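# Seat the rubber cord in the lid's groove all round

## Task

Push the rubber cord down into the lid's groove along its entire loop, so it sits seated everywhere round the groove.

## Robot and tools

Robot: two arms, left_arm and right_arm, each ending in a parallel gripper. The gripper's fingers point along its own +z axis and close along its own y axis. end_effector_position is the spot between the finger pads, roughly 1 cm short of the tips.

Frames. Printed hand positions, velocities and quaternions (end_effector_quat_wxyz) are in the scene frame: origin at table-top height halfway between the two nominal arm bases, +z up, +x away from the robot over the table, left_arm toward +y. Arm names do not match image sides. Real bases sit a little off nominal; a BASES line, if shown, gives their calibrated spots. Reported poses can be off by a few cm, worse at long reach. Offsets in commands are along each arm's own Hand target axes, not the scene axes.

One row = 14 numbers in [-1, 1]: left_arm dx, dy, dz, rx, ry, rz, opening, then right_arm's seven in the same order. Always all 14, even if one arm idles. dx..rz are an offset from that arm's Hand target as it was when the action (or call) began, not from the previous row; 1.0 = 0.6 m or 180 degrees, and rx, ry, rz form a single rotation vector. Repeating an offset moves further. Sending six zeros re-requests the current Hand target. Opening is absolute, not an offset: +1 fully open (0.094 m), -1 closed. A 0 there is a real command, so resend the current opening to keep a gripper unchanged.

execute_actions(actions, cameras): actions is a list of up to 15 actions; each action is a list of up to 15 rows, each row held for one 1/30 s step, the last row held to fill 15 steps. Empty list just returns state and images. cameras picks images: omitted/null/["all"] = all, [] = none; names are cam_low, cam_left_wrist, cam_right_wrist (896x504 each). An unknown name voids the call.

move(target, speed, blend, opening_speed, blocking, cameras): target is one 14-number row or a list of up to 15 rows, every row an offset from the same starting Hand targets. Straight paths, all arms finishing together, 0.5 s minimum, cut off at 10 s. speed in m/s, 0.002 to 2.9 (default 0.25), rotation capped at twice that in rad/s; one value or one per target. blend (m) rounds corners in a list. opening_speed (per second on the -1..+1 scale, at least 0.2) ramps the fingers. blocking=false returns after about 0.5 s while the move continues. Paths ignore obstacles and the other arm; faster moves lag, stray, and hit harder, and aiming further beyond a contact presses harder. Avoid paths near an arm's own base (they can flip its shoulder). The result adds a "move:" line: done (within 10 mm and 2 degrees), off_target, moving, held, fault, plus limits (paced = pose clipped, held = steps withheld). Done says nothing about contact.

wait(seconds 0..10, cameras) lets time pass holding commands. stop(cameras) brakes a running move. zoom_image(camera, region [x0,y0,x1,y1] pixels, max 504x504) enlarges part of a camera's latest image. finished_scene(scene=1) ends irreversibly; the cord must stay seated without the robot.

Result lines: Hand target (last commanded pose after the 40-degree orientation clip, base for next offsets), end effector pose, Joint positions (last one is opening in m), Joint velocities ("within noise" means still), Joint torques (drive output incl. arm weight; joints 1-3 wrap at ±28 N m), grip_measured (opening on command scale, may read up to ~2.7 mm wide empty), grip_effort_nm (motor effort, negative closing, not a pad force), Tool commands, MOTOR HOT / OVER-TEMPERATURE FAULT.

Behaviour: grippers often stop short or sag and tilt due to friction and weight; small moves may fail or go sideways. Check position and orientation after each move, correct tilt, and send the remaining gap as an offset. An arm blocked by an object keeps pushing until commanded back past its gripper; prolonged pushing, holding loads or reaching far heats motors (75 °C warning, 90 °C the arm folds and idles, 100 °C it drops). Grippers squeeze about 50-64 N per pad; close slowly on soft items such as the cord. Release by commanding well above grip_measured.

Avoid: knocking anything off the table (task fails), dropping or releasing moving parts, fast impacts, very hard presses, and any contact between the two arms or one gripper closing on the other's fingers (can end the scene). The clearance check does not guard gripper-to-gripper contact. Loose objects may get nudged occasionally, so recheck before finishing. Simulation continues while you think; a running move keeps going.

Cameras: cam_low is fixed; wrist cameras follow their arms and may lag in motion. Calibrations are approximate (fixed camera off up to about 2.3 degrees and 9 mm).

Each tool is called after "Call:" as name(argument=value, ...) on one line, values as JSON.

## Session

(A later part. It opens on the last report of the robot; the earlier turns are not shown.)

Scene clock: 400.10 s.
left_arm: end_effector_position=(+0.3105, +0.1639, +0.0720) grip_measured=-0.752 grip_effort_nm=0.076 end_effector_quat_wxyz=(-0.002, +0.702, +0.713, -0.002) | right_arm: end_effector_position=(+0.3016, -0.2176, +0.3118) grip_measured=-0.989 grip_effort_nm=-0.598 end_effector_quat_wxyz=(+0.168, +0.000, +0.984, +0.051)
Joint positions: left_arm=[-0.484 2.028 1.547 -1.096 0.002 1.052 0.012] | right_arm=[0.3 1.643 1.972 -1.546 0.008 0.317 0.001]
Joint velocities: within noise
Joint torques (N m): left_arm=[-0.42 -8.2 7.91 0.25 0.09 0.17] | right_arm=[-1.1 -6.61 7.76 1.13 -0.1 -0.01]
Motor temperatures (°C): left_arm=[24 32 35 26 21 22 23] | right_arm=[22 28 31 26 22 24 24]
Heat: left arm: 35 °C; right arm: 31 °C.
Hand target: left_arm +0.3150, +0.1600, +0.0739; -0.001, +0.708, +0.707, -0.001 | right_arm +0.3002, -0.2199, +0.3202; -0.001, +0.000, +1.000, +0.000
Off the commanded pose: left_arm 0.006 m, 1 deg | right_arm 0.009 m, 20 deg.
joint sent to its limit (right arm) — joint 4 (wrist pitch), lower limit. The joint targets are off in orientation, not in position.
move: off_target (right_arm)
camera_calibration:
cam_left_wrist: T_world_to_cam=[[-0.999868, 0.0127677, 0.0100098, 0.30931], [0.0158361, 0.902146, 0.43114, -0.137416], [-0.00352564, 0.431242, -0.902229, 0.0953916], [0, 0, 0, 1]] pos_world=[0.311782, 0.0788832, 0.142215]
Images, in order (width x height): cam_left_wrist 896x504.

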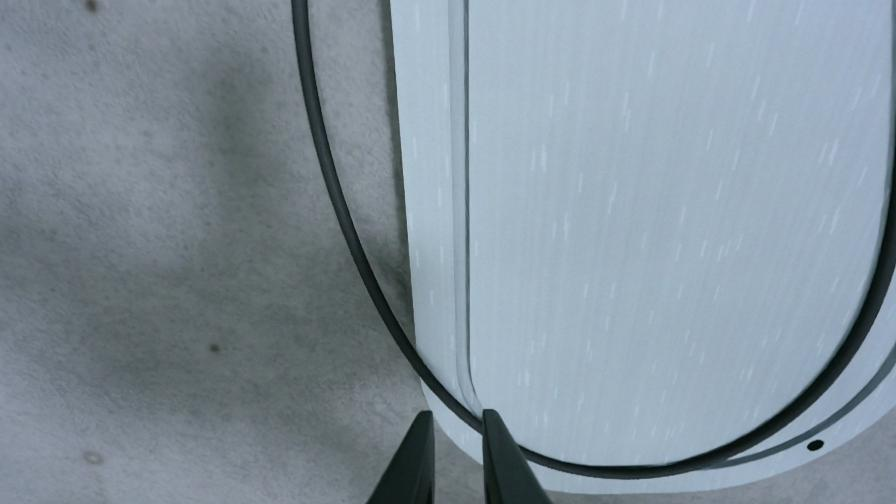

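Call:
move(target=[[0.005,0.0425,0.06,0,0,0,-0.75,0,0,0,0,0,0,-1]], speed=0.1, cameras=["cam_left_wrist"])

Scene clock: 415.00 s.
left_arm: end_effector_position=(+0.3293, +0.1675, +0.0366) grip_measured=-0.752 grip_effort_nm=0.085 end_effector_quat_wxyz=(-0.015, +0.704, +0.710, -0.006) | right_arm: end_effector_position=(+0.3016, -0.2176, +0.3118) grip_measured=-0.989 grip_effort_nm=-0.603 end_effector_quat_wxyz=(+0.168, +0.000, +0.984, +0.051)
Joint positions: left_arm=[-0.453 2.146 1.582 -1.038 0.002 1.089 0.012] | right_arm=[0.3 1.643 1.972 -1.546 0.008 0.317 0.001]
Joint velocities: within noise
Joint torques (N m): left_arm=[0.27 -9.22 7.65 0.45 0.08 0.19] | right_arm=[-1.17 -6.64 7.76 1.14 -0.12 -0.02]
Motor temperatures (°C): left_arm=[24 32 36 26 21 22 23] | right_arm=[22 28 32 26 22 24 24]
Heat: left arm: 36 °C; right arm: 32 °C.
Hand target: left_arm +0.3406, +0.1630, +0.0379; +0.000, +0.708, +0.707, -0.001 | right_arm +0.3002, -0.2199, +0.3202; -0.001, +0.000, +1.000, +0.000
Off the commanded pose: left_arm 0.012 m, 2 deg | right_arm 0.009 m, 20 deg.
joint sent to its limit (right arm) — joint 4 (wrist pitch), lower limit. The joint targets are off in orientation, not in position.
move: off_target (left_arm, right_arm)
camera_calibration:
cam_left_wrist: T_world_to_cam=[[-0.99927, 0.0186113, 0.0333566, 0.326354], [0.0314258, 0.896975, 0.440962, -0.130298], [-0.0217131, 0.441689, -0.896906, 0.0660133], [0, 0, 0, 1]] pos_world=[0.331644, 0.0816426, 0.105778]
Images, in order (width x height): cam_left_wrist 896x504.

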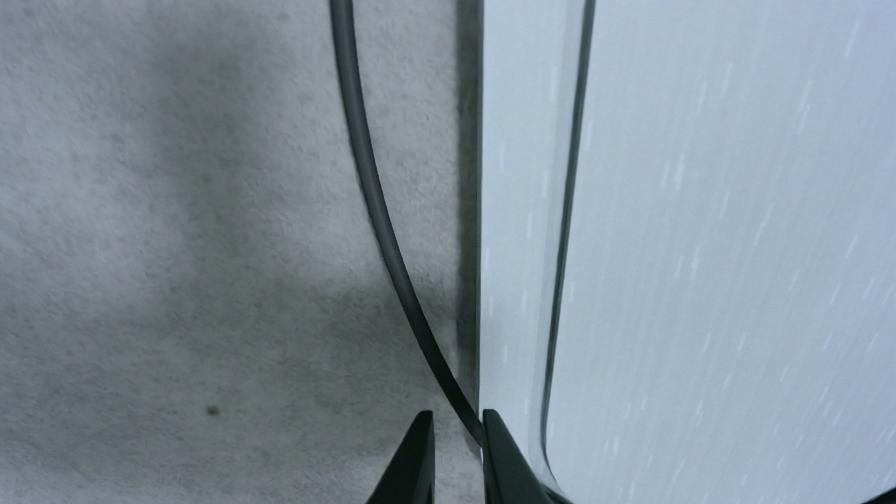

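Call:
move(target=[[0.0,0.007,0.0,0,0,0,-0.75,0,0,0,0,0,0,-1],[0.0,0.001,0.035,0,0,0,-0.75,0,0,0,0,0,0,-1]], speed=0.05, cameras=["cam_left_wrist"])

Scene clock: 419.50 s.
left_arm: end_effector_position=(+0.3415, +0.1612, +0.0251) grip_measured=-0.752 grip_effort_nm=0.081 end_effector_quat_wxyz=(+0.004, +0.705, +0.709, +0.000) | right_arm: end_effector_position=(+0.3016, -0.2176, +0.3118) grip_measured=-0.989 grip_effort_nm=-0.603 end_effector_quat_wxyz=(+0.168, +0.000, +0.984, +0.051)
Joint positions: left_arm=[-0.453 2.176 1.584 -0.971 0.002 1.093 0.012] | right_arm=[0.3 1.643 1.972 -1.546 0.008 0.317 0.001]
Joint velocities: within noise
Joint torques (N m): left_arm=[0.23 -9.5 4.4 0.57 0.07 0.16] | right_arm=[-1.13 -6.57 7.71 1.14 -0.11 -0.02]
Motor temperatures (°C): left_arm=[24 32 37 26 21 22 23] | right_arm=[22 28 32 26 22 24 24]
Heat: left arm: 37 °C; right arm: 32 °C.
Hand target: left_arm +0.3411, +0.1630, +0.0169; -0.001, +0.707, +0.707, -0.001 | right_arm +0.3002, -0.2199, +0.3202; -0.001, +0.000, +1.000, +0.000
Off the commanded pose: left_arm 0.008 m, 1 deg | right_arm 0.009 m, 20 deg.
joint sent to its limit (right arm) — joint 4 (wrist pitch), lower limit. The joint targets are off in orientation, not in position.
move: off_target (right_arm)
camera_calibration:
cam_left_wrist: T_world_to_cam=[[-0.999731, 0.0231339, -0.00165847, 0.33942], [0.0202255, 0.904572, 0.42584, -0.116996], [0.0113516, 0.425692, -0.904797, 0.0502299], [0, 0, 0, 1]] pos_world=[0.341125, 0.0765972, 0.0958326]
Images, in order (width x height): cam_left_wrist 896x504.

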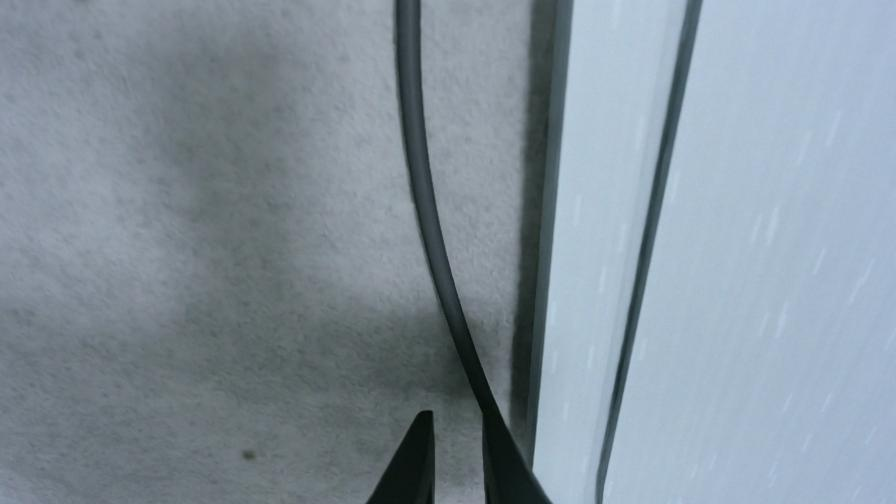

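Call:
move(target=[[0.0,-0.0,-0.04,0,0,0,-0.7,0,0,0,0,0,0,-1],[0.0,-0.0122,-0.03,0,0,0,-0.7,0,0,0,0,0,0,-1],[0.0,-0.0122,0.0,0,0,0,-0.7,0,0,0,0,0,0,-1]], speed=0.05, cameras=["cam_left_wrist"])

Scene clock: 424.73 s.
left_arm: end_effector_position=(+0.3349, +0.1655, +0.0168) grip_measured=-0.702 grip_effort_nm=0.081 end_effector_quat_wxyz=(-0.006, +0.705, +0.709, -0.001) | right_arm: end_effector_position=(+0.3016, -0.2176, +0.3118) grip_measured=-0.989 grip_effort_nm=-0.603 end_effector_quat_wxyz=(+0.168, +0.000, +0.984, +0.051)
Joint positions: left_arm=[-0.453 2.176 1.548 -0.954 -0.003 1.093 0.014] | right_arm=[0.3 1.643 1.972 -1.546 0.008 0.317 0.001]
Joint velocities: within noise
Joint torques (N m): left_arm=[-0.35 -11.38 4.14 0.58 0.15 0.06] | right_arm=[-1.11 -6.58 7.73 1.14 -0.11 -0.02]
Motor temperatures (°C): left_arm=[24 33 36 26 21 22 23] | right_arm=[22 28 32 26 22 24 24]
Heat: left arm: 36 °C; right arm: 32 °C.
Hand target: left_arm +0.3338, +0.1631, +0.0169; -0.001, +0.707, +0.707, -0.001 | right_arm +0.3002, -0.2199, +0.3202; -0.001, +0.000, +1.000, +0.000
Off the commanded pose: left_arm 0.003 m, 1 deg | right_arm 0.009 m, 20 deg.
joint sent to its limit (right arm) — joint 4 (wrist pitch), lower limit. The joint targets are off in orientation, not in position.
move: off_target (right_arm)
camera_calibration:
cam_left_wrist: T_world_to_cam=[[-0.999646, 0.0230962, 0.0132079, 0.332463], [0.026546, 0.899152, 0.43683, -0.118587], [-0.00178681, 0.437026, -0.899447, 0.043459], [0, 0, 0, 1]] pos_world=[0.335571, 0.0799567, 0.0865004]
Images, in order (width x height): cam_left_wrist 896x504.

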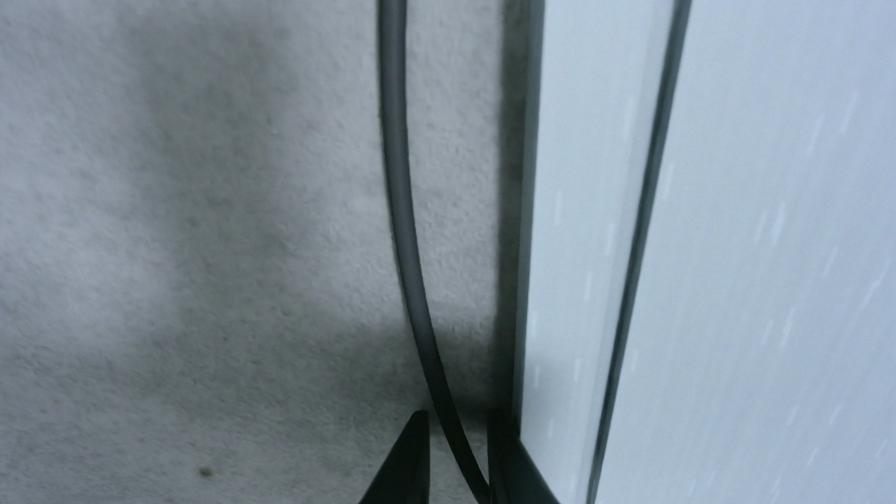

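Call:
move(target=[[0.0,0.0,-0.003,0,0,0,-0.96,0,0,0,0,0,0,-1],[0.0,0.0,-0.055,0,0,0,-0.96,0,0,0,0,0,0,-1],[-0.022,-0.045,-0.055,0,0,0,-0.96,0,0,0,0,0,0,-1]], speed=0.06, cameras=["cam_left_wrist"])

Scene clock: 430.33 s.
left_arm: end_effector_position=(+0.3050, +0.1522, +0.0366) grip_measured=-0.960 grip_effort_nm=-0.774 end_effector_quat_wxyz=(-0.021, +0.710, +0.704, -0.004) | right_arm: end_effector_position=(+0.3016, -0.2176, +0.3118) grip_measured=-0.989 grip_effort_nm=-0.603 end_effector_quat_wxyz=(+0.168, +0.000, +0.984, +0.051)
Joint positions: left_arm=[-0.52 2.106 1.519 -1.027 -0.003 1.041 0.002] | right_arm=[0.3 1.643 1.972 -1.546 0.008 0.317 0.001]
Joint velocities: left_arm=[0.002 -0.012 -0.007 0.007 -0.007 -0.022 -0.004] | right_arm=[within noise]
Joint torques (N m): left_arm=[0.1 -14.41 4.3 0.39 0.14 -0.04] | right_arm=[-1.16 -6.63 7.71 1.14 -0.13 -0.01]
Motor temperatures (°C): left_arm=[24 34 36 26 21 22 23] | right_arm=[22 28 32 26 22 24 24]
Heat: left arm: 36 °C; right arm: 32 °C.
Hand target: left_arm +0.3068, +0.1498, +0.0500; +0.000, +0.708, +0.707, -0.001 | right_arm +0.3002, -0.2199, +0.3202; -0.001, +0.000, +1.000, +0.000
Off the commanded pose: left_arm 0.014 m, 2 deg | right_arm 0.009 m, 20 deg.
joint sent to its limit (right arm) — joint 4 (wrist pitch), lower limit. The joint targets are off in orientation, not in position.
move: off_target (left_arm, right_arm)
camera_calibration:
cam_left_wrist: T_world_to_cam=[[-0.998488, 0.0367042, 0.0409188, 0.299069], [0.0512316, 0.891177, 0.450753, -0.121407], [-0.0199214, 0.452168, -0.89171, 0.0699373], [0, 0, 0, 1]] pos_world=[0.30623, 0.0655951, 0.104851]
Images, in order (width x height): cam_left_wrist 896x504.

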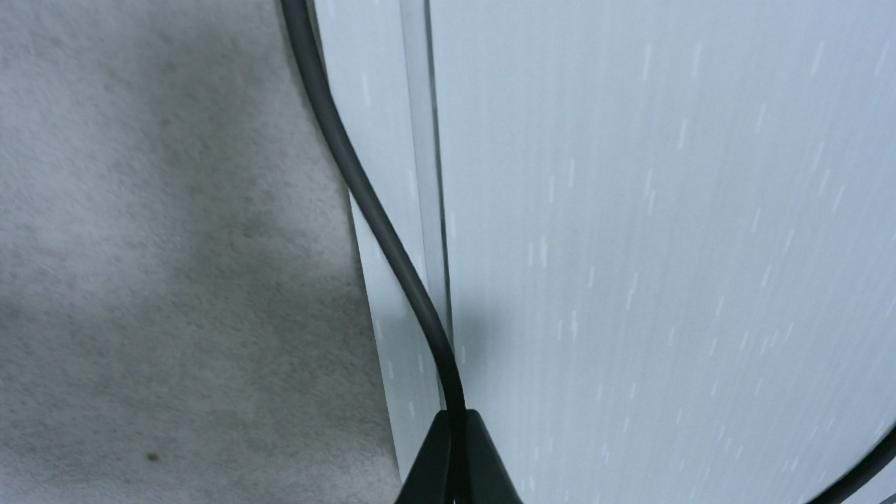

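Call:
move(target=[[0.0,0.003,0.03,0,0,0,-0.96,0,0,0,0,0,0,-1],[0.0,0.003,0.053,0,0,0,-0.96,0,0,0,0,0,0,-1]], speed=0.06, cameras=["cam_left_wrist"])

Call:
zoom_image(camera="cam_left_wrist", region=[350, 240, 560, 450])

Scene clock: 434.73 s.
left_arm: end_effector_position=(+0.3068, +0.1512, +0.0251) grip_measured=-0.960 grip_effort_nm=-0.569 end_effector_quat_wxyz=(-0.009, +0.710, +0.704, -0.001) | right_arm: end_effector_position=(+0.3016, -0.2176, +0.3118) grip_measured=-0.989 grip_effort_nm=-0.608 end_effector_quat_wxyz=(+0.168, +0.000, +0.984, +0.051)
Joint positions: left_arm=[-0.52 2.106 1.471 -0.952 -0.003 1.04 0.002] | right_arm=[0.3 1.643 1.972 -1.546 0.008 0.317 0.001]
Joint velocities: left_arm=[-0.007 -0.017 -0.017 0.051 -0.037 -0.081 0.005] | right_arm=[within noise]
Joint torques (N m): left_arm=[0.1 -9.57 3.38 0.78 0.11 -0.05] | right_arm=[-1.16 -6.56 7.82 1.12 -0.14 -0.01]
Motor temperatures (°C): left_arm=[24 35 35 26 21 22 23] | right_arm=[22 29 32 26 22 24 24]
Heat: left arm: 35 °C; right arm: 32 °C.
Hand target: left_arm +0.3086, +0.1498, +0.0181; -0.001, +0.708, +0.707, -0.001 | right_arm +0.3002, -0.2199, +0.3202; -0.001, +0.000, +1.000, +0.000
Off the commanded pose: left_arm 0.007 m, 1 deg | right_arm 0.009 m, 20 deg.
joint sent to its limit (right arm) — joint 4 (wrist pitch), lower limit. The joint targets are off in orientation, not in position.
move: off_target (right_arm)
camera_calibration:
cam_left_wrist: T_world_to_cam=[[-0.999181, 0.0363441, 0.0177701, 0.302251], [0.0404558, 0.89723, 0.439707, -0.112664], [0.0000369088, 0.440066, -0.897965, 0.0560414], [0, 0, 0, 1]] pos_world=[0.30656, 0.0654384, 0.0944913]
Images, in order (width x height): cam_left_wrist 896x504.

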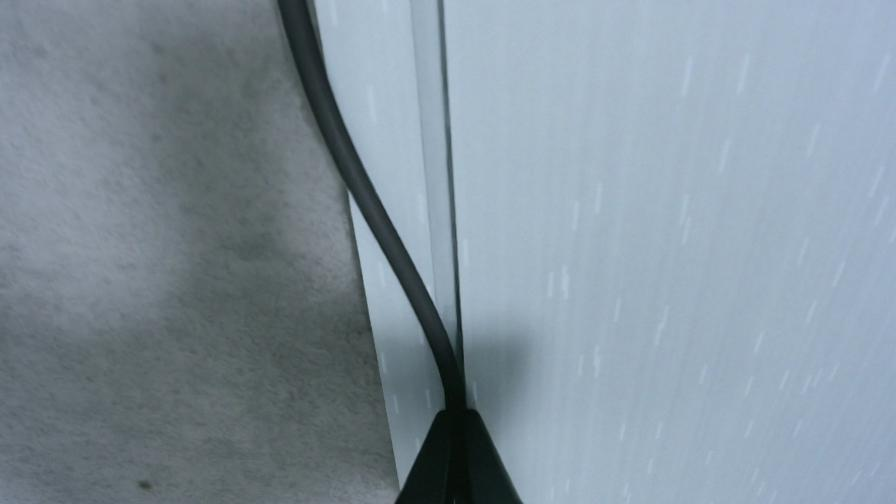

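Scaled by 2.400 from the camera's 896x504 image, which has a finer 1280x720 frame.

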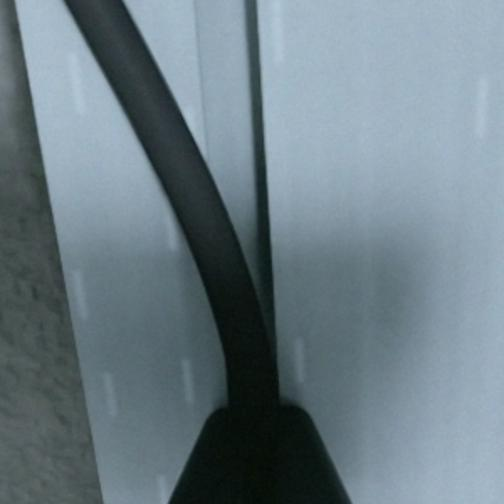

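Call:
move(target=[[0.0,0.0,0.006,0,0,0,-0.96,0,0,0,0,0,0,-1],[0.0,0.0,0.006,0,0,0,-0.82,0,0,0,0,0,0,-1]], speed=0.06, opening_speed=0.3, cameras=["cam_left_wrist"])

Scene clock: 439.57 s.
left_arm: end_effector_position=(+0.3051, +0.1521, +0.0247) grip_measured=-0.822 grip_effort_nm=0.105 end_effector_quat_wxyz=(-0.012, +0.710, +0.704, -0.002) | right_arm: end_effector_position=(+0.3016, -0.2176, +0.3118) grip_measured=-0.989 grip_effort_nm=-0.603 end_effector_quat_wxyz=(+0.168, +0.000, +0.984, +0.051)
Joint positions: left_arm=[-0.52 2.106 1.469 -0.957 -0.002 1.04 0.008] | right_arm=[0.3 1.643 1.972 -1.546 0.008 0.317 0.001]
Joint velocities: within noise
Joint torques (N m): left_arm=[0.13 -9.06 3.03 0.95 0.09 -0.04] | right_arm=[-1.18 -6.58 7.77 1.14 -0.11 -0.01]
Motor temperatures (°C): left_arm=[24 35 35 26 21 22 23] | right_arm=[22 29 32 26 22 24 24]
Heat: left arm: 35 °C; right arm: 32 °C.
Hand target: left_arm +0.3085, +0.1498, +0.0145; -0.001, +0.708, +0.707, -0.001 | right_arm +0.3002, -0.2199, +0.3202; -0.001, +0.000, +1.000, +0.000
Off the commanded pose: left_arm 0.011 m, 1 deg | right_arm 0.009 m, 20 deg.
joint sent to its limit (right arm) — joint 4 (wrist pitch), lower limit. The joint targets are off in orientation, not in position.
move: off_target (left_arm, right_arm)
camera_calibration:
cam_left_wrist: T_world_to_cam=[[-0.999055, 0.036236, 0.0240084, 0.300443], [0.0431211, 0.895816, 0.442327, -0.113889], [-0.00547899, 0.442945, -0.896532, 0.0564602], [0, 0, 0, 1]] pos_world=[0.305379, 0.0661282, 0.0937815]
Images, in order (width x height): cam_left_wrist 896x504.

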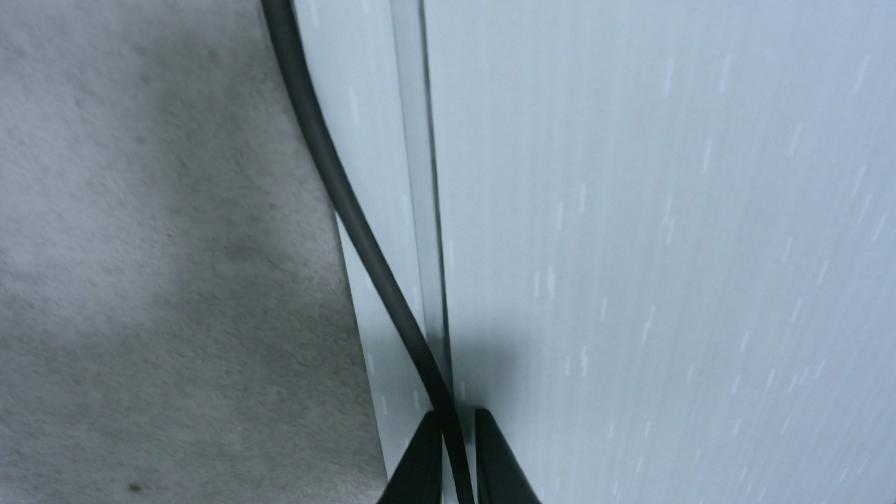

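Call:
move(target=[[0.0,0.0,-0.05,0,0,0,-0.8,0,0,0,0,0,0,-1],[0.0,0.001,-0.05,0,0,0,-1,0,0,0,0,0,0,-1],[0.003,0.002,0.01,0,0,0,-1,0,0,0,0,0,0,-1]], speed=0.06, cameras=["cam_left_wrist"])

Call:
zoom_image(camera="cam_left_wrist", region=[350, 240, 560, 450])

Scene clock: 446.40 s.
left_arm: end_effector_position=(+0.3059, +0.1514, +0.0241) grip_measured=-0.982 grip_effort_nm=-0.969 end_effector_quat_wxyz=(-0.008, +0.710, +0.704, -0.002) | right_arm: end_effector_position=(+0.3016, -0.2176, +0.3118) grip_measured=-0.989 grip_effort_nm=-0.603 end_effector_quat_wxyz=(+0.168, +0.000, +0.984, +0.051)
Joint positions: left_arm=[-0.52 2.104 1.463 -0.947 -0.001 1.04 0.001] | right_arm=[0.3 1.643 1.972 -1.546 0.008 0.317 0.001]
Joint velocities: within noise
Joint torques (N m): left_arm=[0.47 -8.02 2.67 1.06 0.11 0.01] | right_arm=[-1.2 -6.6 7.75 1.13 -0.11 -0.02]
Motor temperatures (°C): left_arm=[24 36 35 26 21 22 23] | right_arm=[22 29 32 26 22 24 24]
Heat: left arm: 36 °C; right arm: 32 °C.
Hand target: left_arm +0.3098, +0.1516, +0.0086; +0.000, +0.708, +0.707, -0.001 | right_arm +0.3002, -0.2199, +0.3202; -0.001, +0.000, +1.000, +0.000
Off the commanded pose: left_arm 0.016 m, 1 deg | right_arm 0.009 m, 20 deg.
joint sent to its limit (right arm) — joint 4 (wrist pitch), lower limit. The joint targets are off in orientation, not in position.
move: off_target (left_arm, right_arm); target 2's new opening was sent with left_arm's hand 0.021 m and 3 deg from that target
camera_calibration:
cam_left_wrist: T_world_to_cam=[[-0.999173, 0.0363259, 0.0182528, 0.301412], [0.0406512, 0.897878, 0.438363, -0.112487], [-0.000464855, 0.438743, -0.898613, 0.0554025], [0, 0, 0, 1]] pos_world=[0.305761, 0.0657432, 0.0935939]
Images, in order (width x height): cam_left_wrist 896x504.

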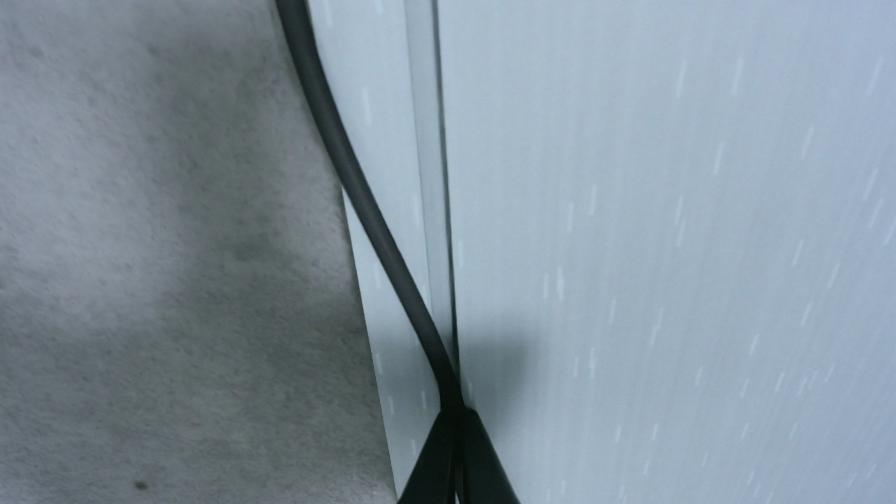

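Scaled by 2.400 from the camera's 896x504 image, which has a finer 1280x720 frame.

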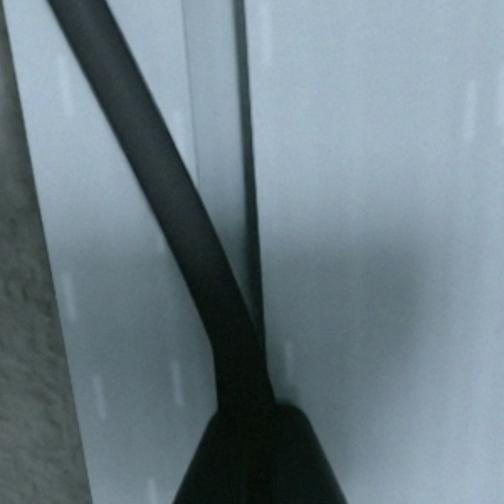

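Call:
move(target=[[0.0,0.0,0.0,0,0,0,-0.8,0,0,0,0,0,0,-1]], cameras=[])

Call:
move(target=[[0.0,0.0,-0.055,0,0,0,-0.8,0,0,0,0,0,0,-1]], speed=0.1, cameras=["cam_left_wrist"])

Call:
zoom_image(camera="cam_left_wrist", region=[350, 240, 560, 450])

Scene clock: 451.63 s.
left_arm: end_effector_position=(+0.3043, +0.1516, +0.0240) grip_measured=-0.802 grip_effort_nm=0.110 end_effector_quat_wxyz=(-0.010, +0.710, +0.704, -0.004) | right_arm: end_effector_position=(+0.3016, -0.2176, +0.3118) grip_measured=-0.989 grip_effort_nm=-0.603 end_effector_quat_wxyz=(+0.168, +0.000, +0.984, +0.051)
Joint positions: left_arm=[-0.52 2.104 1.463 -0.952 0.003 1.04 0.009] | right_arm=[0.3 1.643 1.972 -1.546 0.008 0.317 0.001]
Joint velocities: within noise
Joint torques (N m): left_arm=[0.7 -7.92 2.65 1.11 0.11 0.08] | right_arm=[-1.13 -6.65 7.69 1.12 -0.12 -0.02]
Motor temperatures (°C): left_arm=[24 36 34 26 21 22 24] | right_arm=[22 29 32 26 22 24 24]
Heat: left arm: 36 °C; right arm: 32 °C.
Hand target: left_arm +0.3097, +0.1516, +0.0086; +0.000, +0.708, +0.707, -0.001 | right_arm +0.3002, -0.2199, +0.3202; -0.001, +0.000, +1.000, +0.000
Off the commanded pose: left_arm 0.016 m, 1 deg | right_arm 0.009 m, 20 deg.
joint sent to its limit (right arm) — joint 4 (wrist pitch), lower limit. The joint targets are off in orientation, not in position.
move: off_target (left_arm, right_arm)
No camera images: "cameras" was empty.

Scene clock: 452.67 s.
left_arm: end_effector_position=(+0.3004, +0.1540, +0.0263) grip_measured=-0.802 grip_effort_nm=0.076 end_effector_quat_wxyz=(-0.020, +0.710, +0.704, -0.006) | right_arm: end_effector_position=(+0.3016, -0.2176, +0.3118) grip_measured=-0.989 grip_effort_nm=-0.598 end_effector_quat_wxyz=(+0.168, +0.000, +0.984, +0.051)
Joint positions: left_arm=[-0.52 2.102 1.468 -0.978 0.002 1.04 0.009] | right_arm=[0.3 1.643 1.972 -1.546 0.008 0.317 0.001]
Joint velocities: within noise
Joint torques (N m): left_arm=[0.54 -12.52 7.41 0.24 0.07 0.11] | right_arm=[-1.14 -6.6 7.72 1.11 -0.11 -0.03]
Motor temperatures (°C): left_arm=[24 36 34 26 21 22 24] | right_arm=[22 29 32 26 22 24 24]
Heat: left arm: 36 °C; right arm: 32 °C.
Hand target: left_arm +0.3099, +0.1516, +0.0416; +0.000, +0.708, +0.707, -0.001 | right_arm +0.3002, -0.2199, +0.3202; -0.001, +0.000, +1.000, +0.000
Off the commanded pose: left_arm 0.018 m, 2 deg | right_arm 0.009 m, 20 deg.
joint sent to its limit (right arm) — joint 4 (wrist pitch), lower limit. The joint targets are off in orientation, not in position.
move: off_target (left_arm, right_arm)
camera_calibration:
cam_left_wrist: T_world_to_cam=[[-0.998489, 0.0359308, 0.0415698, 0.295002], [0.0507254, 0.893573, 0.446044, -0.118084], [-0.0211189, 0.447478, -0.894045, 0.0610188], [0, 0, 0, 1]] pos_world=[0.301835, 0.0676122, 0.0949609]
Images, in order (width x height): cam_left_wrist 896x504.

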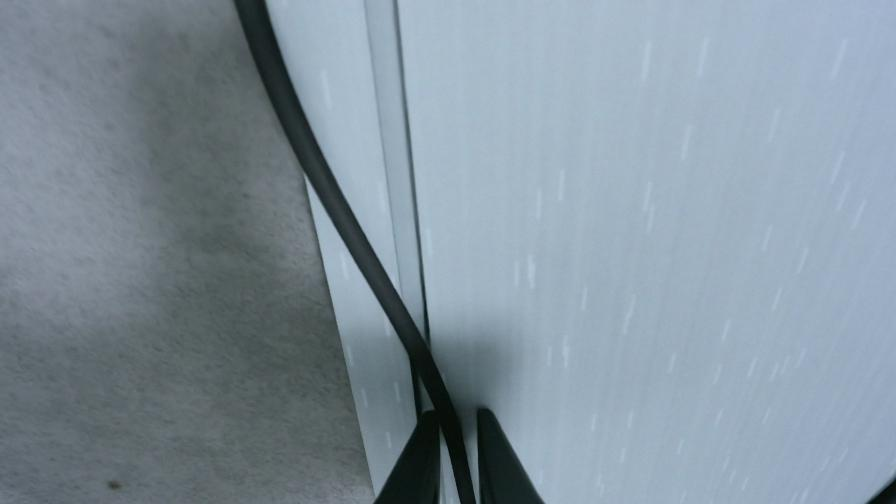

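Scaled by 2.400 from the camera's 896x504 image, which has a finer 1280x720 frame.

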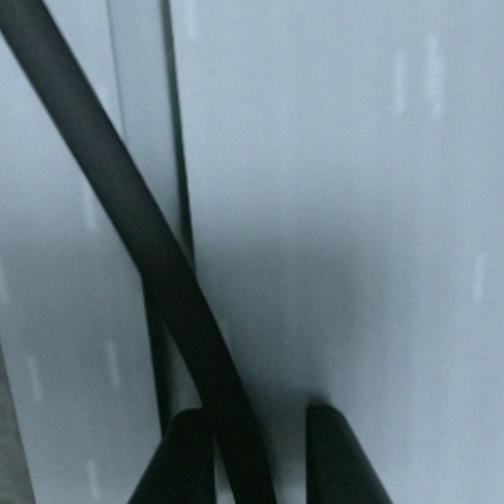

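Call:
move(target=[[0.003,-0.004,-0.07,0,0,0,-0.8,0,0,0,0,0,0,-1]], speed=0.2, cameras=["cam_left_wrist"])

Scene clock: 457.30 s.
left_arm: end_effector_position=(+0.2994, +0.1551, +0.0649) grip_measured=-0.802 grip_effort_nm=0.076 end_effector_quat_wxyz=(-0.024, +0.709, +0.704, -0.007) | right_arm: end_effector_position=(+0.3016, -0.2176, +0.3118) grip_measured=-0.989 grip_effort_nm=-0.603 end_effector_quat_wxyz=(+0.168, +0.000, +0.984, +0.051)
Joint positions: left_arm=[-0.519 2.056 1.559 -1.124 0.002 1.04 0.009] | right_arm=[0.3 1.643 1.972 -1.546 0.008 0.317 0.001]
Joint velocities: within noise
Joint torques (N m): left_arm=[0.68 -12.94 7.45 0.17 0.1 0.06] | right_arm=[-1.18 -6.6 7.79 1.12 -0.11 -0.02]
Motor temperatures (°C): left_arm=[24 36 34 26 21 22 23] | right_arm=[22 29 32 26 22 24 24]
Heat: left arm: 36 °C; right arm: 32 °C.
Hand target: left_arm +0.3076, +0.1535, +0.0835; -0.001, +0.708, +0.707, -0.001 | right_arm +0.3002, -0.2199, +0.3202; -0.001, +0.000, +1.000, +0.000
Off the commanded pose: left_arm 0.021 m, 3 deg | right_arm 0.009 m, 20 deg.
joint sent to its limit (right arm) — joint 4 (wrist pitch), lower limit. The joint targets are off in orientation, not in position.
move: off_target (left_arm, right_arm)
camera_calibration:
cam_left_wrist: T_world_to_cam=[[-0.998202, 0.0346551, 0.0489062, 0.291932], [0.0529828, 0.891676, 0.449563, -0.136904], [-0.0280288, 0.451346, -0.891909, 0.0962854], [0, 0, 0, 1]] pos_world=[0.30136, 0.0684992, 0.133148]
Images, in order (width x height): cam_left_wrist 896x504.

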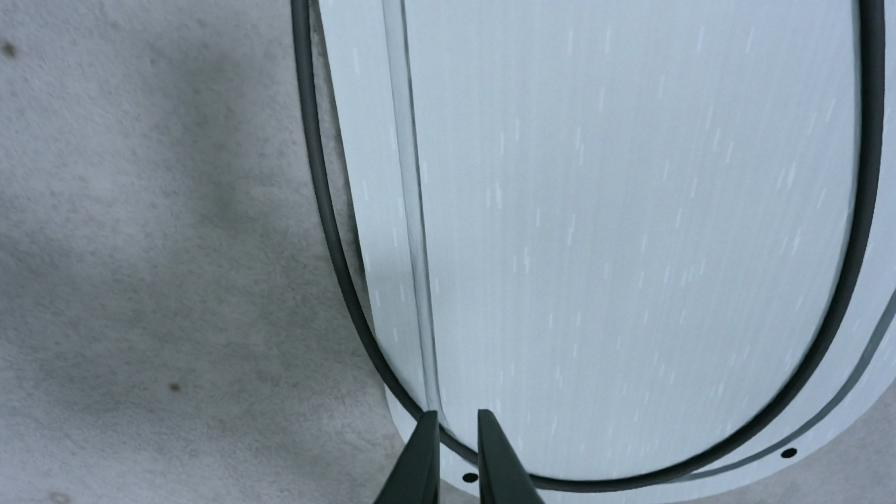

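Call:
zoom_image(camera="cam_left_wrist", region=[360, 300, 560, 500])

Scaled by 2.520 from the camera's 896x504 image, which has a finer 1280x720 frame.

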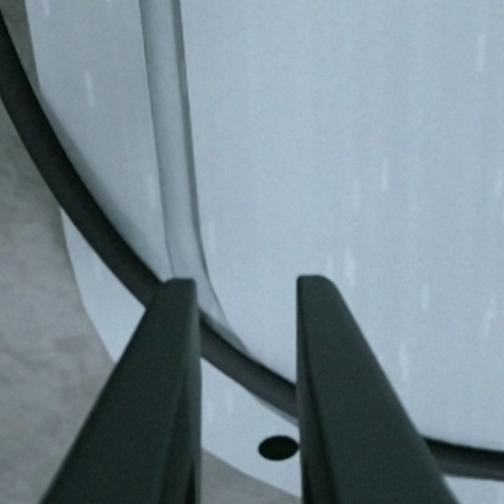

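Call:
move(target=[[0.092,-0.01,0.00,0,0,0,-1,0,0,0,0,0,0,-1],[0.092,-0.01,0.07,0,0,0,-1,0,0,0,0,0,0,-1]], speed=0.1, cameras=["cam_left_wrist"])

Call:
zoom_image(camera="cam_left_wrist", region=[350, 240, 560, 450])

Scene clock: 473.57 s.
left_arm: end_effector_position=(+0.3020, +0.2078, +0.0474) grip_measured=-0.996 grip_effort_nm=-0.212 end_effector_quat_wxyz=(+0.002, +0.703, +0.711, -0.001) | right_arm: end_effector_position=(+0.3016, -0.2176, +0.3118) grip_measured=-0.989 grip_effort_nm=-0.603 end_effector_quat_wxyz=(+0.168, +0.000, +0.984, +0.051)
Joint positions: left_arm=[-0.387 1.951 1.333 -0.95 0.002 1.155 0] | right_arm=[0.3 1.643 1.972 -1.546 0.008 0.317 0.001]
Joint velocities: within noise
Joint torques (N m): left_arm=[0.14 -7.94 4.16 0.55 0.02 0.18] | right_arm=[-1.11 -6.61 7.79 1.13 -0.11 -0.04]
Motor temperatures (°C): left_arm=[24 38 36 26 21 22 23] | right_arm=[22 29 32 26 22 24 24]
Heat: left arm: 38 °C; right arm: 32 °C.
Hand target: left_arm +0.3014, +0.2086, +0.0416; -0.001, +0.708, +0.707, -0.001 | right_arm +0.3002, -0.2199, +0.3202; -0.001, +0.000, +1.000, +0.000
Off the commanded pose: left_arm 0.006 m, 1 deg | right_arm 0.009 m, 20 deg.
joint sent to its limit (right arm) — joint 4 (wrist pitch), lower limit. The joint targets are off in orientation, not in position.
move: off_target (right_arm)
camera_calibration:
cam_left_wrist: T_world_to_cam=[[-0.99984, 0.0177858, 0.00213395, 0.299757], [0.0169921, 0.903959, 0.427282, -0.166839], [0.00567053, 0.42725, -0.904116, 0.0524044], [0, 0, 0, 1]] pos_world=[0.302247, 0.123095, 0.118027]
Images, in order (width x height): cam_left_wrist 896x504.

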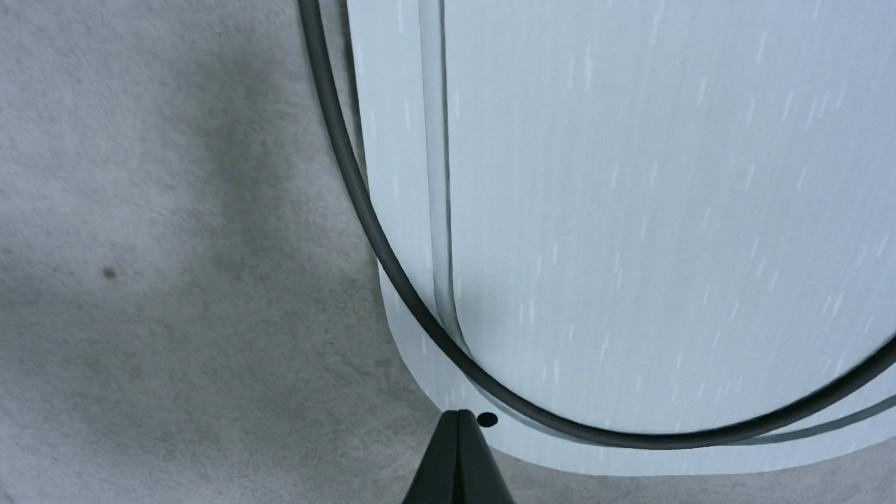

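Scaled by 2.400 from the camera's 896x504 image, which has a finer 1280x720 frame.

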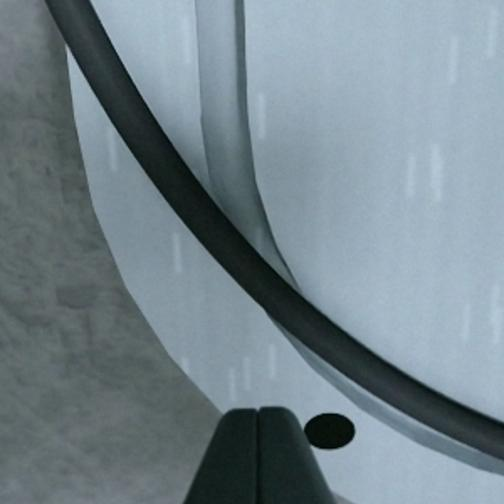

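Call:
move(target=[[0.003,-0.002,0.05,0,0,0,-1,0,0,0,0,0,0,-1]], speed=0.06, cameras=["cam_left_wrist"])

Call:
zoom_image(camera="cam_left_wrist", region=[350, 240, 560, 450])

Scene clock: 479.50 s.
left_arm: end_effector_position=(+0.3003, +0.2094, +0.0249) grip_measured=-0.996 grip_effort_nm=-0.208 end_effector_quat_wxyz=(+0.001, +0.704, +0.710, +0.001) | right_arm: end_effector_position=(+0.3016, -0.2176, +0.3118) grip_measured=-0.989 grip_effort_nm=-0.608 end_effector_quat_wxyz=(+0.168, +0.000, +0.984, +0.051)
Joint positions: left_arm=[-0.386 1.978 1.275 -0.864 -0.001 1.158 0] | right_arm=[0.3 1.643 1.972 -1.546 0.008 0.317 0.001]
Joint velocities: within noise
Joint torques (N m): left_arm=[0.32 -6.61 3.18 0.85 0.12 0.14] | right_arm=[-1.18 -6.65 7.79 1.13 -0.13 -0.04]
Motor temperatures (°C): left_arm=[24 37 35 26 21 22 23] | right_arm=[22 29 32 26 22 24 24]
Heat: left arm: 37 °C; right arm: 32 °C.
Hand target: left_arm +0.3002, +0.2104, +0.0115; -0.001, +0.708, +0.707, -0.001 | right_arm +0.3002, -0.2199, +0.3202; -0.001, +0.000, +1.000, +0.000
Off the commanded pose: left_arm 0.013 m, 1 deg | right_arm 0.009 m, 20 deg.
joint sent to its limit (right arm) — joint 4 (wrist pitch), lower limit. The joint targets are off in orientation, not in position.
move: off_target (left_arm, right_arm)
camera_calibration:
cam_left_wrist: T_world_to_cam=[[-0.999783, 0.0208441, 0.000681324, 0.297513], [0.0191073, 0.902407, 0.430462, -0.158926], [0.00835776, 0.430381, -0.902609, 0.0298167], [0, 0, 0, 1]] pos_world=[0.300236, 0.124382, 0.0951215]
Images, in order (width x height): cam_left_wrist 896x504.

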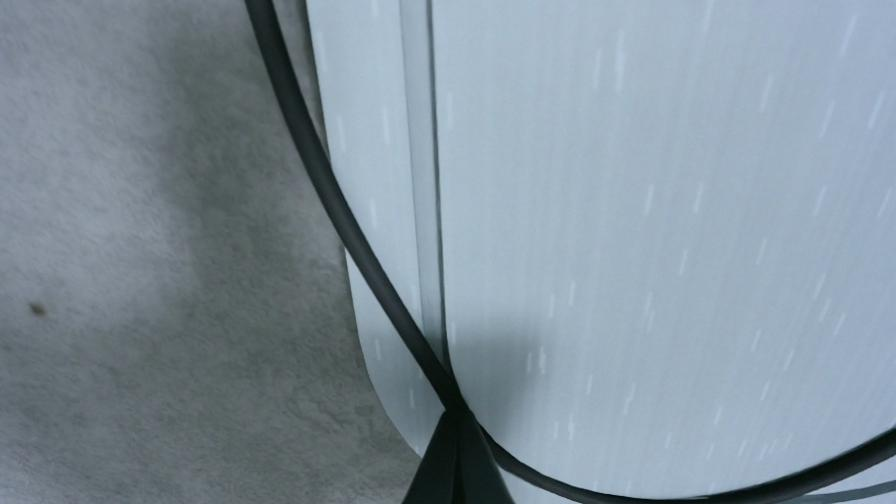

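Scaled by 2.400 from the camera's 896x504 image, which has a finer 1280x720 frame.

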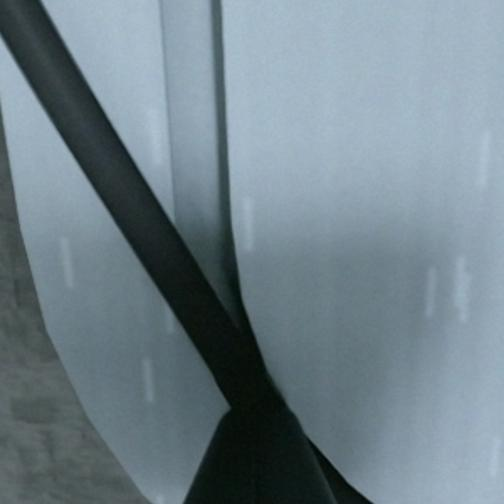

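Call:
move(target=[[0,0,-0.075,0,0,0,-1,0,0,0,0,0,0,-1],[-0.0098,0.0035,-0.075,0,0,0,-1,0,0,0,0,0,0,-1],[-0.0098,0.0035,0.0,0,0,0,-1,0,0,0,0,0,0,-1]], speed=0.08, cameras=["cam_left_wrist"])

Call:
zoom_image(camera="cam_left_wrist", region=[350, 240, 560, 450])

Scene clock: 490.90 s.
left_arm: end_effector_position=(+0.2992, +0.2077, +0.0245) grip_measured=-0.996 grip_effort_nm=-0.212 end_effector_quat_wxyz=(-0.006, +0.707, +0.708, -0.002) | right_arm: end_effector_position=(+0.3016, -0.2176, +0.3118) grip_measured=-0.989 grip_effort_nm=-0.598 end_effector_quat_wxyz=(+0.168, +0.000, +0.984, +0.051)
Joint positions: left_arm=[-0.392 1.991 1.292 -0.885 -0.001 1.159 0] | right_arm=[0.3 1.643 1.972 -1.546 0.008 0.317 0.001]
Joint velocities: within noise
Joint torques (N m): left_arm=[-0.24 -6.84 3.52 0.9 0.11 0.04] | right_arm=[-1.2 -6.5 7.71 1.12 -0.13 -0.01]
Motor temperatures (°C): left_arm=[24 35 35 26 21 22 23] | right_arm=[22 29 32 26 22 24 24]
Heat: left arm: 35 °C; right arm: 32 °C.
Hand target: left_arm +0.3023, +0.2046, +0.0115; -0.001, +0.708, +0.707, -0.001 | right_arm +0.3002, -0.2199, +0.3202; -0.001, +0.000, +1.000, +0.000
Off the commanded pose: left_arm 0.014 m, 1 deg | right_arm 0.009 m, 20 deg.
joint sent to its limit (right arm) — joint 4 (wrist pitch), lower limit. The joint targets are off in orientation, not in position.
move: off_target (left_arm, right_arm)
camera_calibration:
cam_left_wrist: T_world_to_cam=[[-0.999515, 0.0268491, 0.0157779, 0.294855], [0.0310404, 0.8998, 0.435197, -0.160398], [-0.00251227, 0.435476, -0.900197, 0.0324924], [0, 0, 0, 1]] pos_world=[0.299773, 0.12226, 0.0944023]
Images, in order (width x height): cam_left_wrist 896x504.

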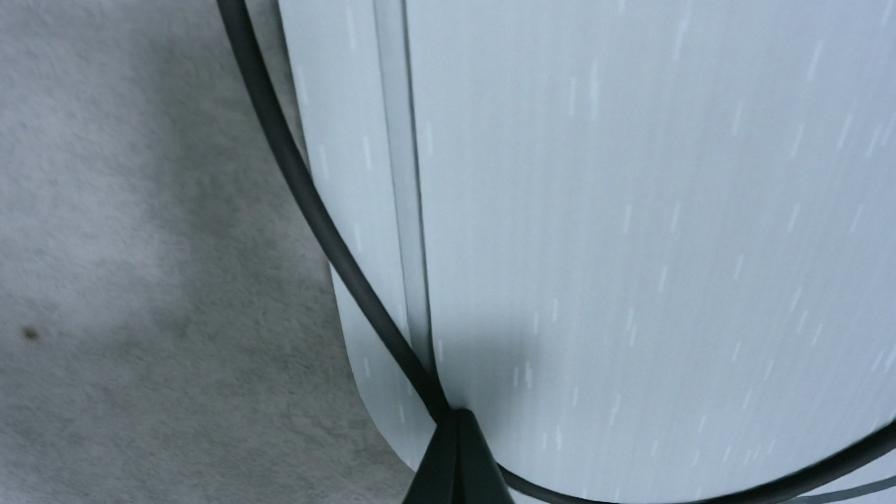

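Scaled by 2.400 from the camera's 896x504 image, which has a finer 1280x720 frame.

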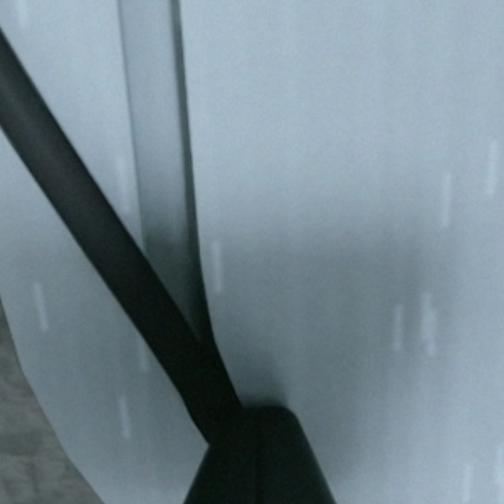

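Call:
move(target=[[0,0,-0.12,0,0,0,-1,0,0,0,0,0,0,-1],[0,0.0045,-0.12,0,0,0,-1,0,0,0,0,0,0,-1],[0,0.0035,-0.04,0,0,0,-1,0,0,0,0,0,0,-1]], speed=[0.2,0.1,0.1], cameras=["cam_left_wrist"])

Call:
zoom_image(camera="cam_left_wrist", region=[350, 240, 560, 450])

Scene clock: 498.37 s.
left_arm: end_effector_position=(+0.3051, +0.2051, +0.0415) grip_measured=-0.996 grip_effort_nm=-0.208 end_effector_quat_wxyz=(+0.001, +0.707, +0.708, +0.001) | right_arm: end_effector_position=(+0.3016, -0.2176, +0.3118) grip_measured=-0.989 grip_effort_nm=-0.598 end_effector_quat_wxyz=(+0.168, +0.000, +0.984, +0.051)
Joint positions: left_arm=[-0.392 1.973 1.34 -0.935 -0.001 1.159 0] | right_arm=[0.3 1.643 1.972 -1.546 0.008 0.317 0.001]
Joint velocities: within noise
Joint torques (N m): left_arm=[-0.08 -7.91 4.51 0.59 0.17 0.03] | right_arm=[-1.13 -6.57 7.84 1.13 -0.13 -0.03]
Motor temperatures (°C): left_arm=[24 35 34 26 21 22 23] | right_arm=[22 29 32 26 22 24 24]
Heat: left arm: 35 °C; right arm: 32 °C.
Hand target: left_arm +0.3045, +0.2046, +0.0356; -0.001, +0.708, +0.707, -0.001 | right_arm +0.3002, -0.2199, +0.3202; -0.001, +0.000, +1.000, +0.000
Off the commanded pose: left_arm 0.006 m, 0 deg | right_arm 0.009 m, 20 deg.
joint sent to its limit (right arm) — joint 4 (wrist pitch), lower limit. The joint targets are off in orientation, not in position.
move: off_target (right_arm)
camera_calibration:
cam_left_wrist: T_world_to_cam=[[-0.999638, 0.0268903, 0.00125958, 0.301044], [0.0248187, 0.902484, 0.430007, -0.164103], [0.0104262, 0.429882, -0.902825, 0.0461175], [0, 0, 0, 1]] pos_world=[0.304526, 0.12018, 0.111822]
Images, in order (width x height): cam_left_wrist 896x504.

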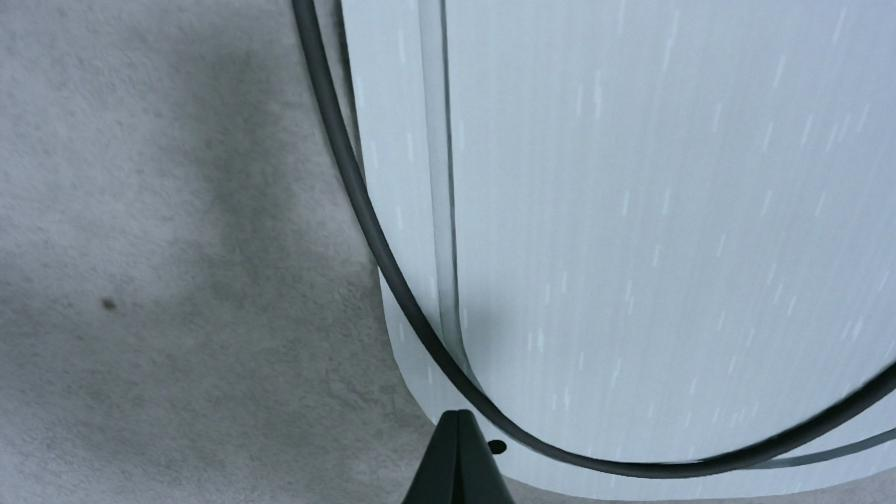

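Scaled by 2.400 from the camera's 896x504 image, which has a finer 1280x720 frame.

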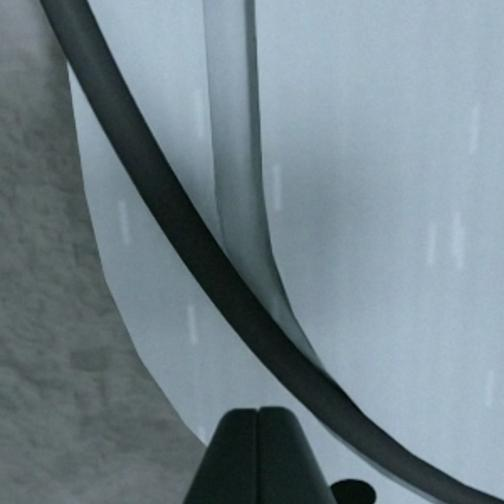

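Call:
zoom_image(camera="cam_left_wrist", region=[440, 340, 600, 500])

Call:
zoom_image(camera="cam_left_wrist", region=[600, 340, 896, 504])

Scaled by 3.150 from the camera's 896x504 image, which has a finer 1280x720 frame.

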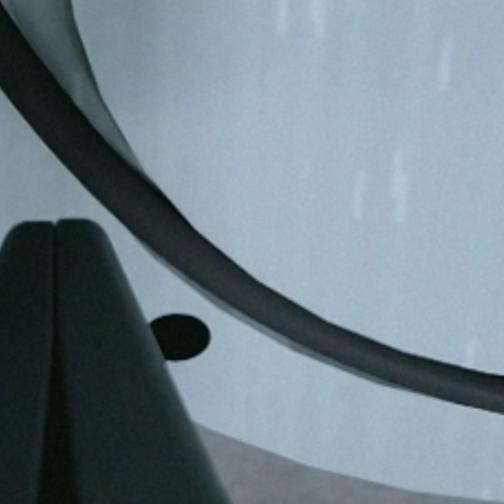

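Scaled by 1.703 from the camera's 896x504 image, which has a finer 1280x720 frame.

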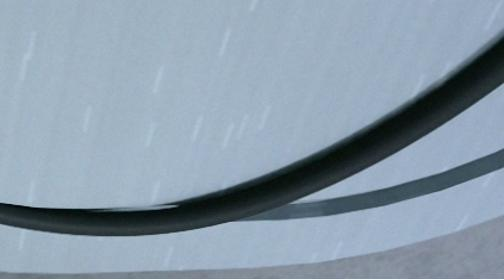

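Call:
move(target=[[0,0,-0.08,0,0,0,-1,0,0,0,0,0,0,-1],[0.0208,-0.0103,-0.07,0,0,0,-1,0,0,0,0,0,0,-1],[0.0208,-0.0103,0.043,0,0,0,-1,0,0,0,0,0,0,-1]], speed=[0.2,0.1,0.1], cameras=["cam_left_wrist"])

Call:
zoom_image(camera="cam_left_wrist", region=[350, 240, 560, 450])

Scene clock: 516.53 s.
left_arm: end_effector_position=(+0.2947, +0.2186, +0.0240) grip_measured=-0.996 grip_effort_nm=-0.208 end_effector_quat_wxyz=(-0.007, +0.704, +0.710, -0.001) | right_arm: end_effector_position=(+0.3016, -0.2176, +0.3118) grip_measured=-0.989 grip_effort_nm=-0.603 end_effector_quat_wxyz=(+0.168, +0.000, +0.984, +0.051)
Joint positions: left_arm=[-0.369 1.964 1.251 -0.871 -0.003 1.174 0] | right_arm=[0.3 1.643 1.972 -1.546 0.008 0.317 0.001]
Joint velocities: within noise
Joint torques (N m): left_arm=[0.2 -6.37 3.26 1.03 0.12 0.16] | right_arm=[-1.21 -6.61 7.72 1.14 -0.12 -0.02]
Motor temperatures (°C): left_arm=[23 34 34 26 21 22 23] | right_arm=[22 29 32 26 22 24 24]
Heat: left arm: 34 °C; right arm: 32 °C.
Hand target: left_arm +0.2983, +0.2170, +0.0097; -0.001, +0.708, +0.707, -0.001 | right_arm +0.3002, -0.2199, +0.3202; -0.001, +0.000, +1.000, +0.000
Off the commanded pose: left_arm 0.015 m, 1 deg | right_arm 0.009 m, 20 deg.
joint sent to its limit (right arm) — joint 4 (wrist pitch), lower limit. The joint targets are off in orientation, not in position.
move: off_target (left_arm, right_arm)
camera_calibration:
cam_left_wrist: T_world_to_cam=[[-0.999691, 0.0188145, 0.0162319, 0.291775], [0.0240178, 0.899135, 0.437012, -0.167647], [-0.00637254, 0.437267, -0.899309, 0.0278773], [0, 0, 0, 1]] pos_world=[0.295889, 0.133058, 0.0935981]
Images, in order (width x height): cam_left_wrist 896x504.

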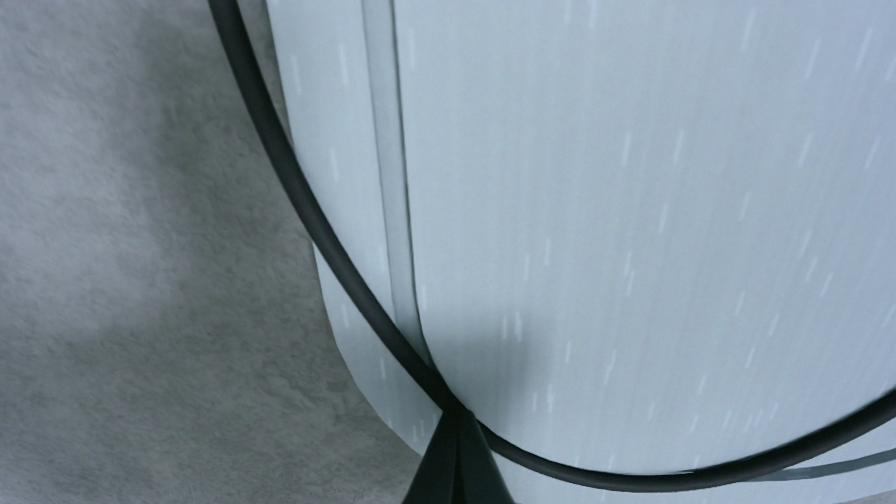

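Scaled by 2.400 from the camera's 896x504 image, which has a finer 1280x720 frame.

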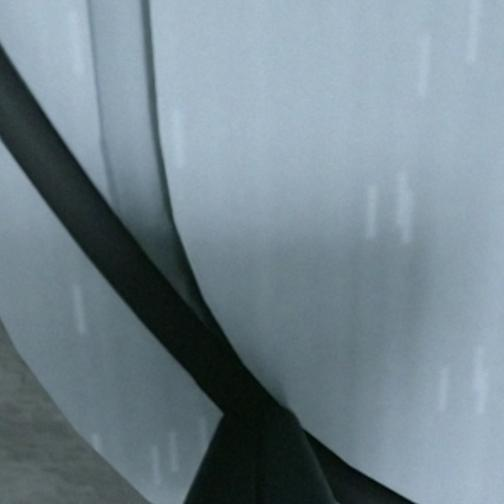

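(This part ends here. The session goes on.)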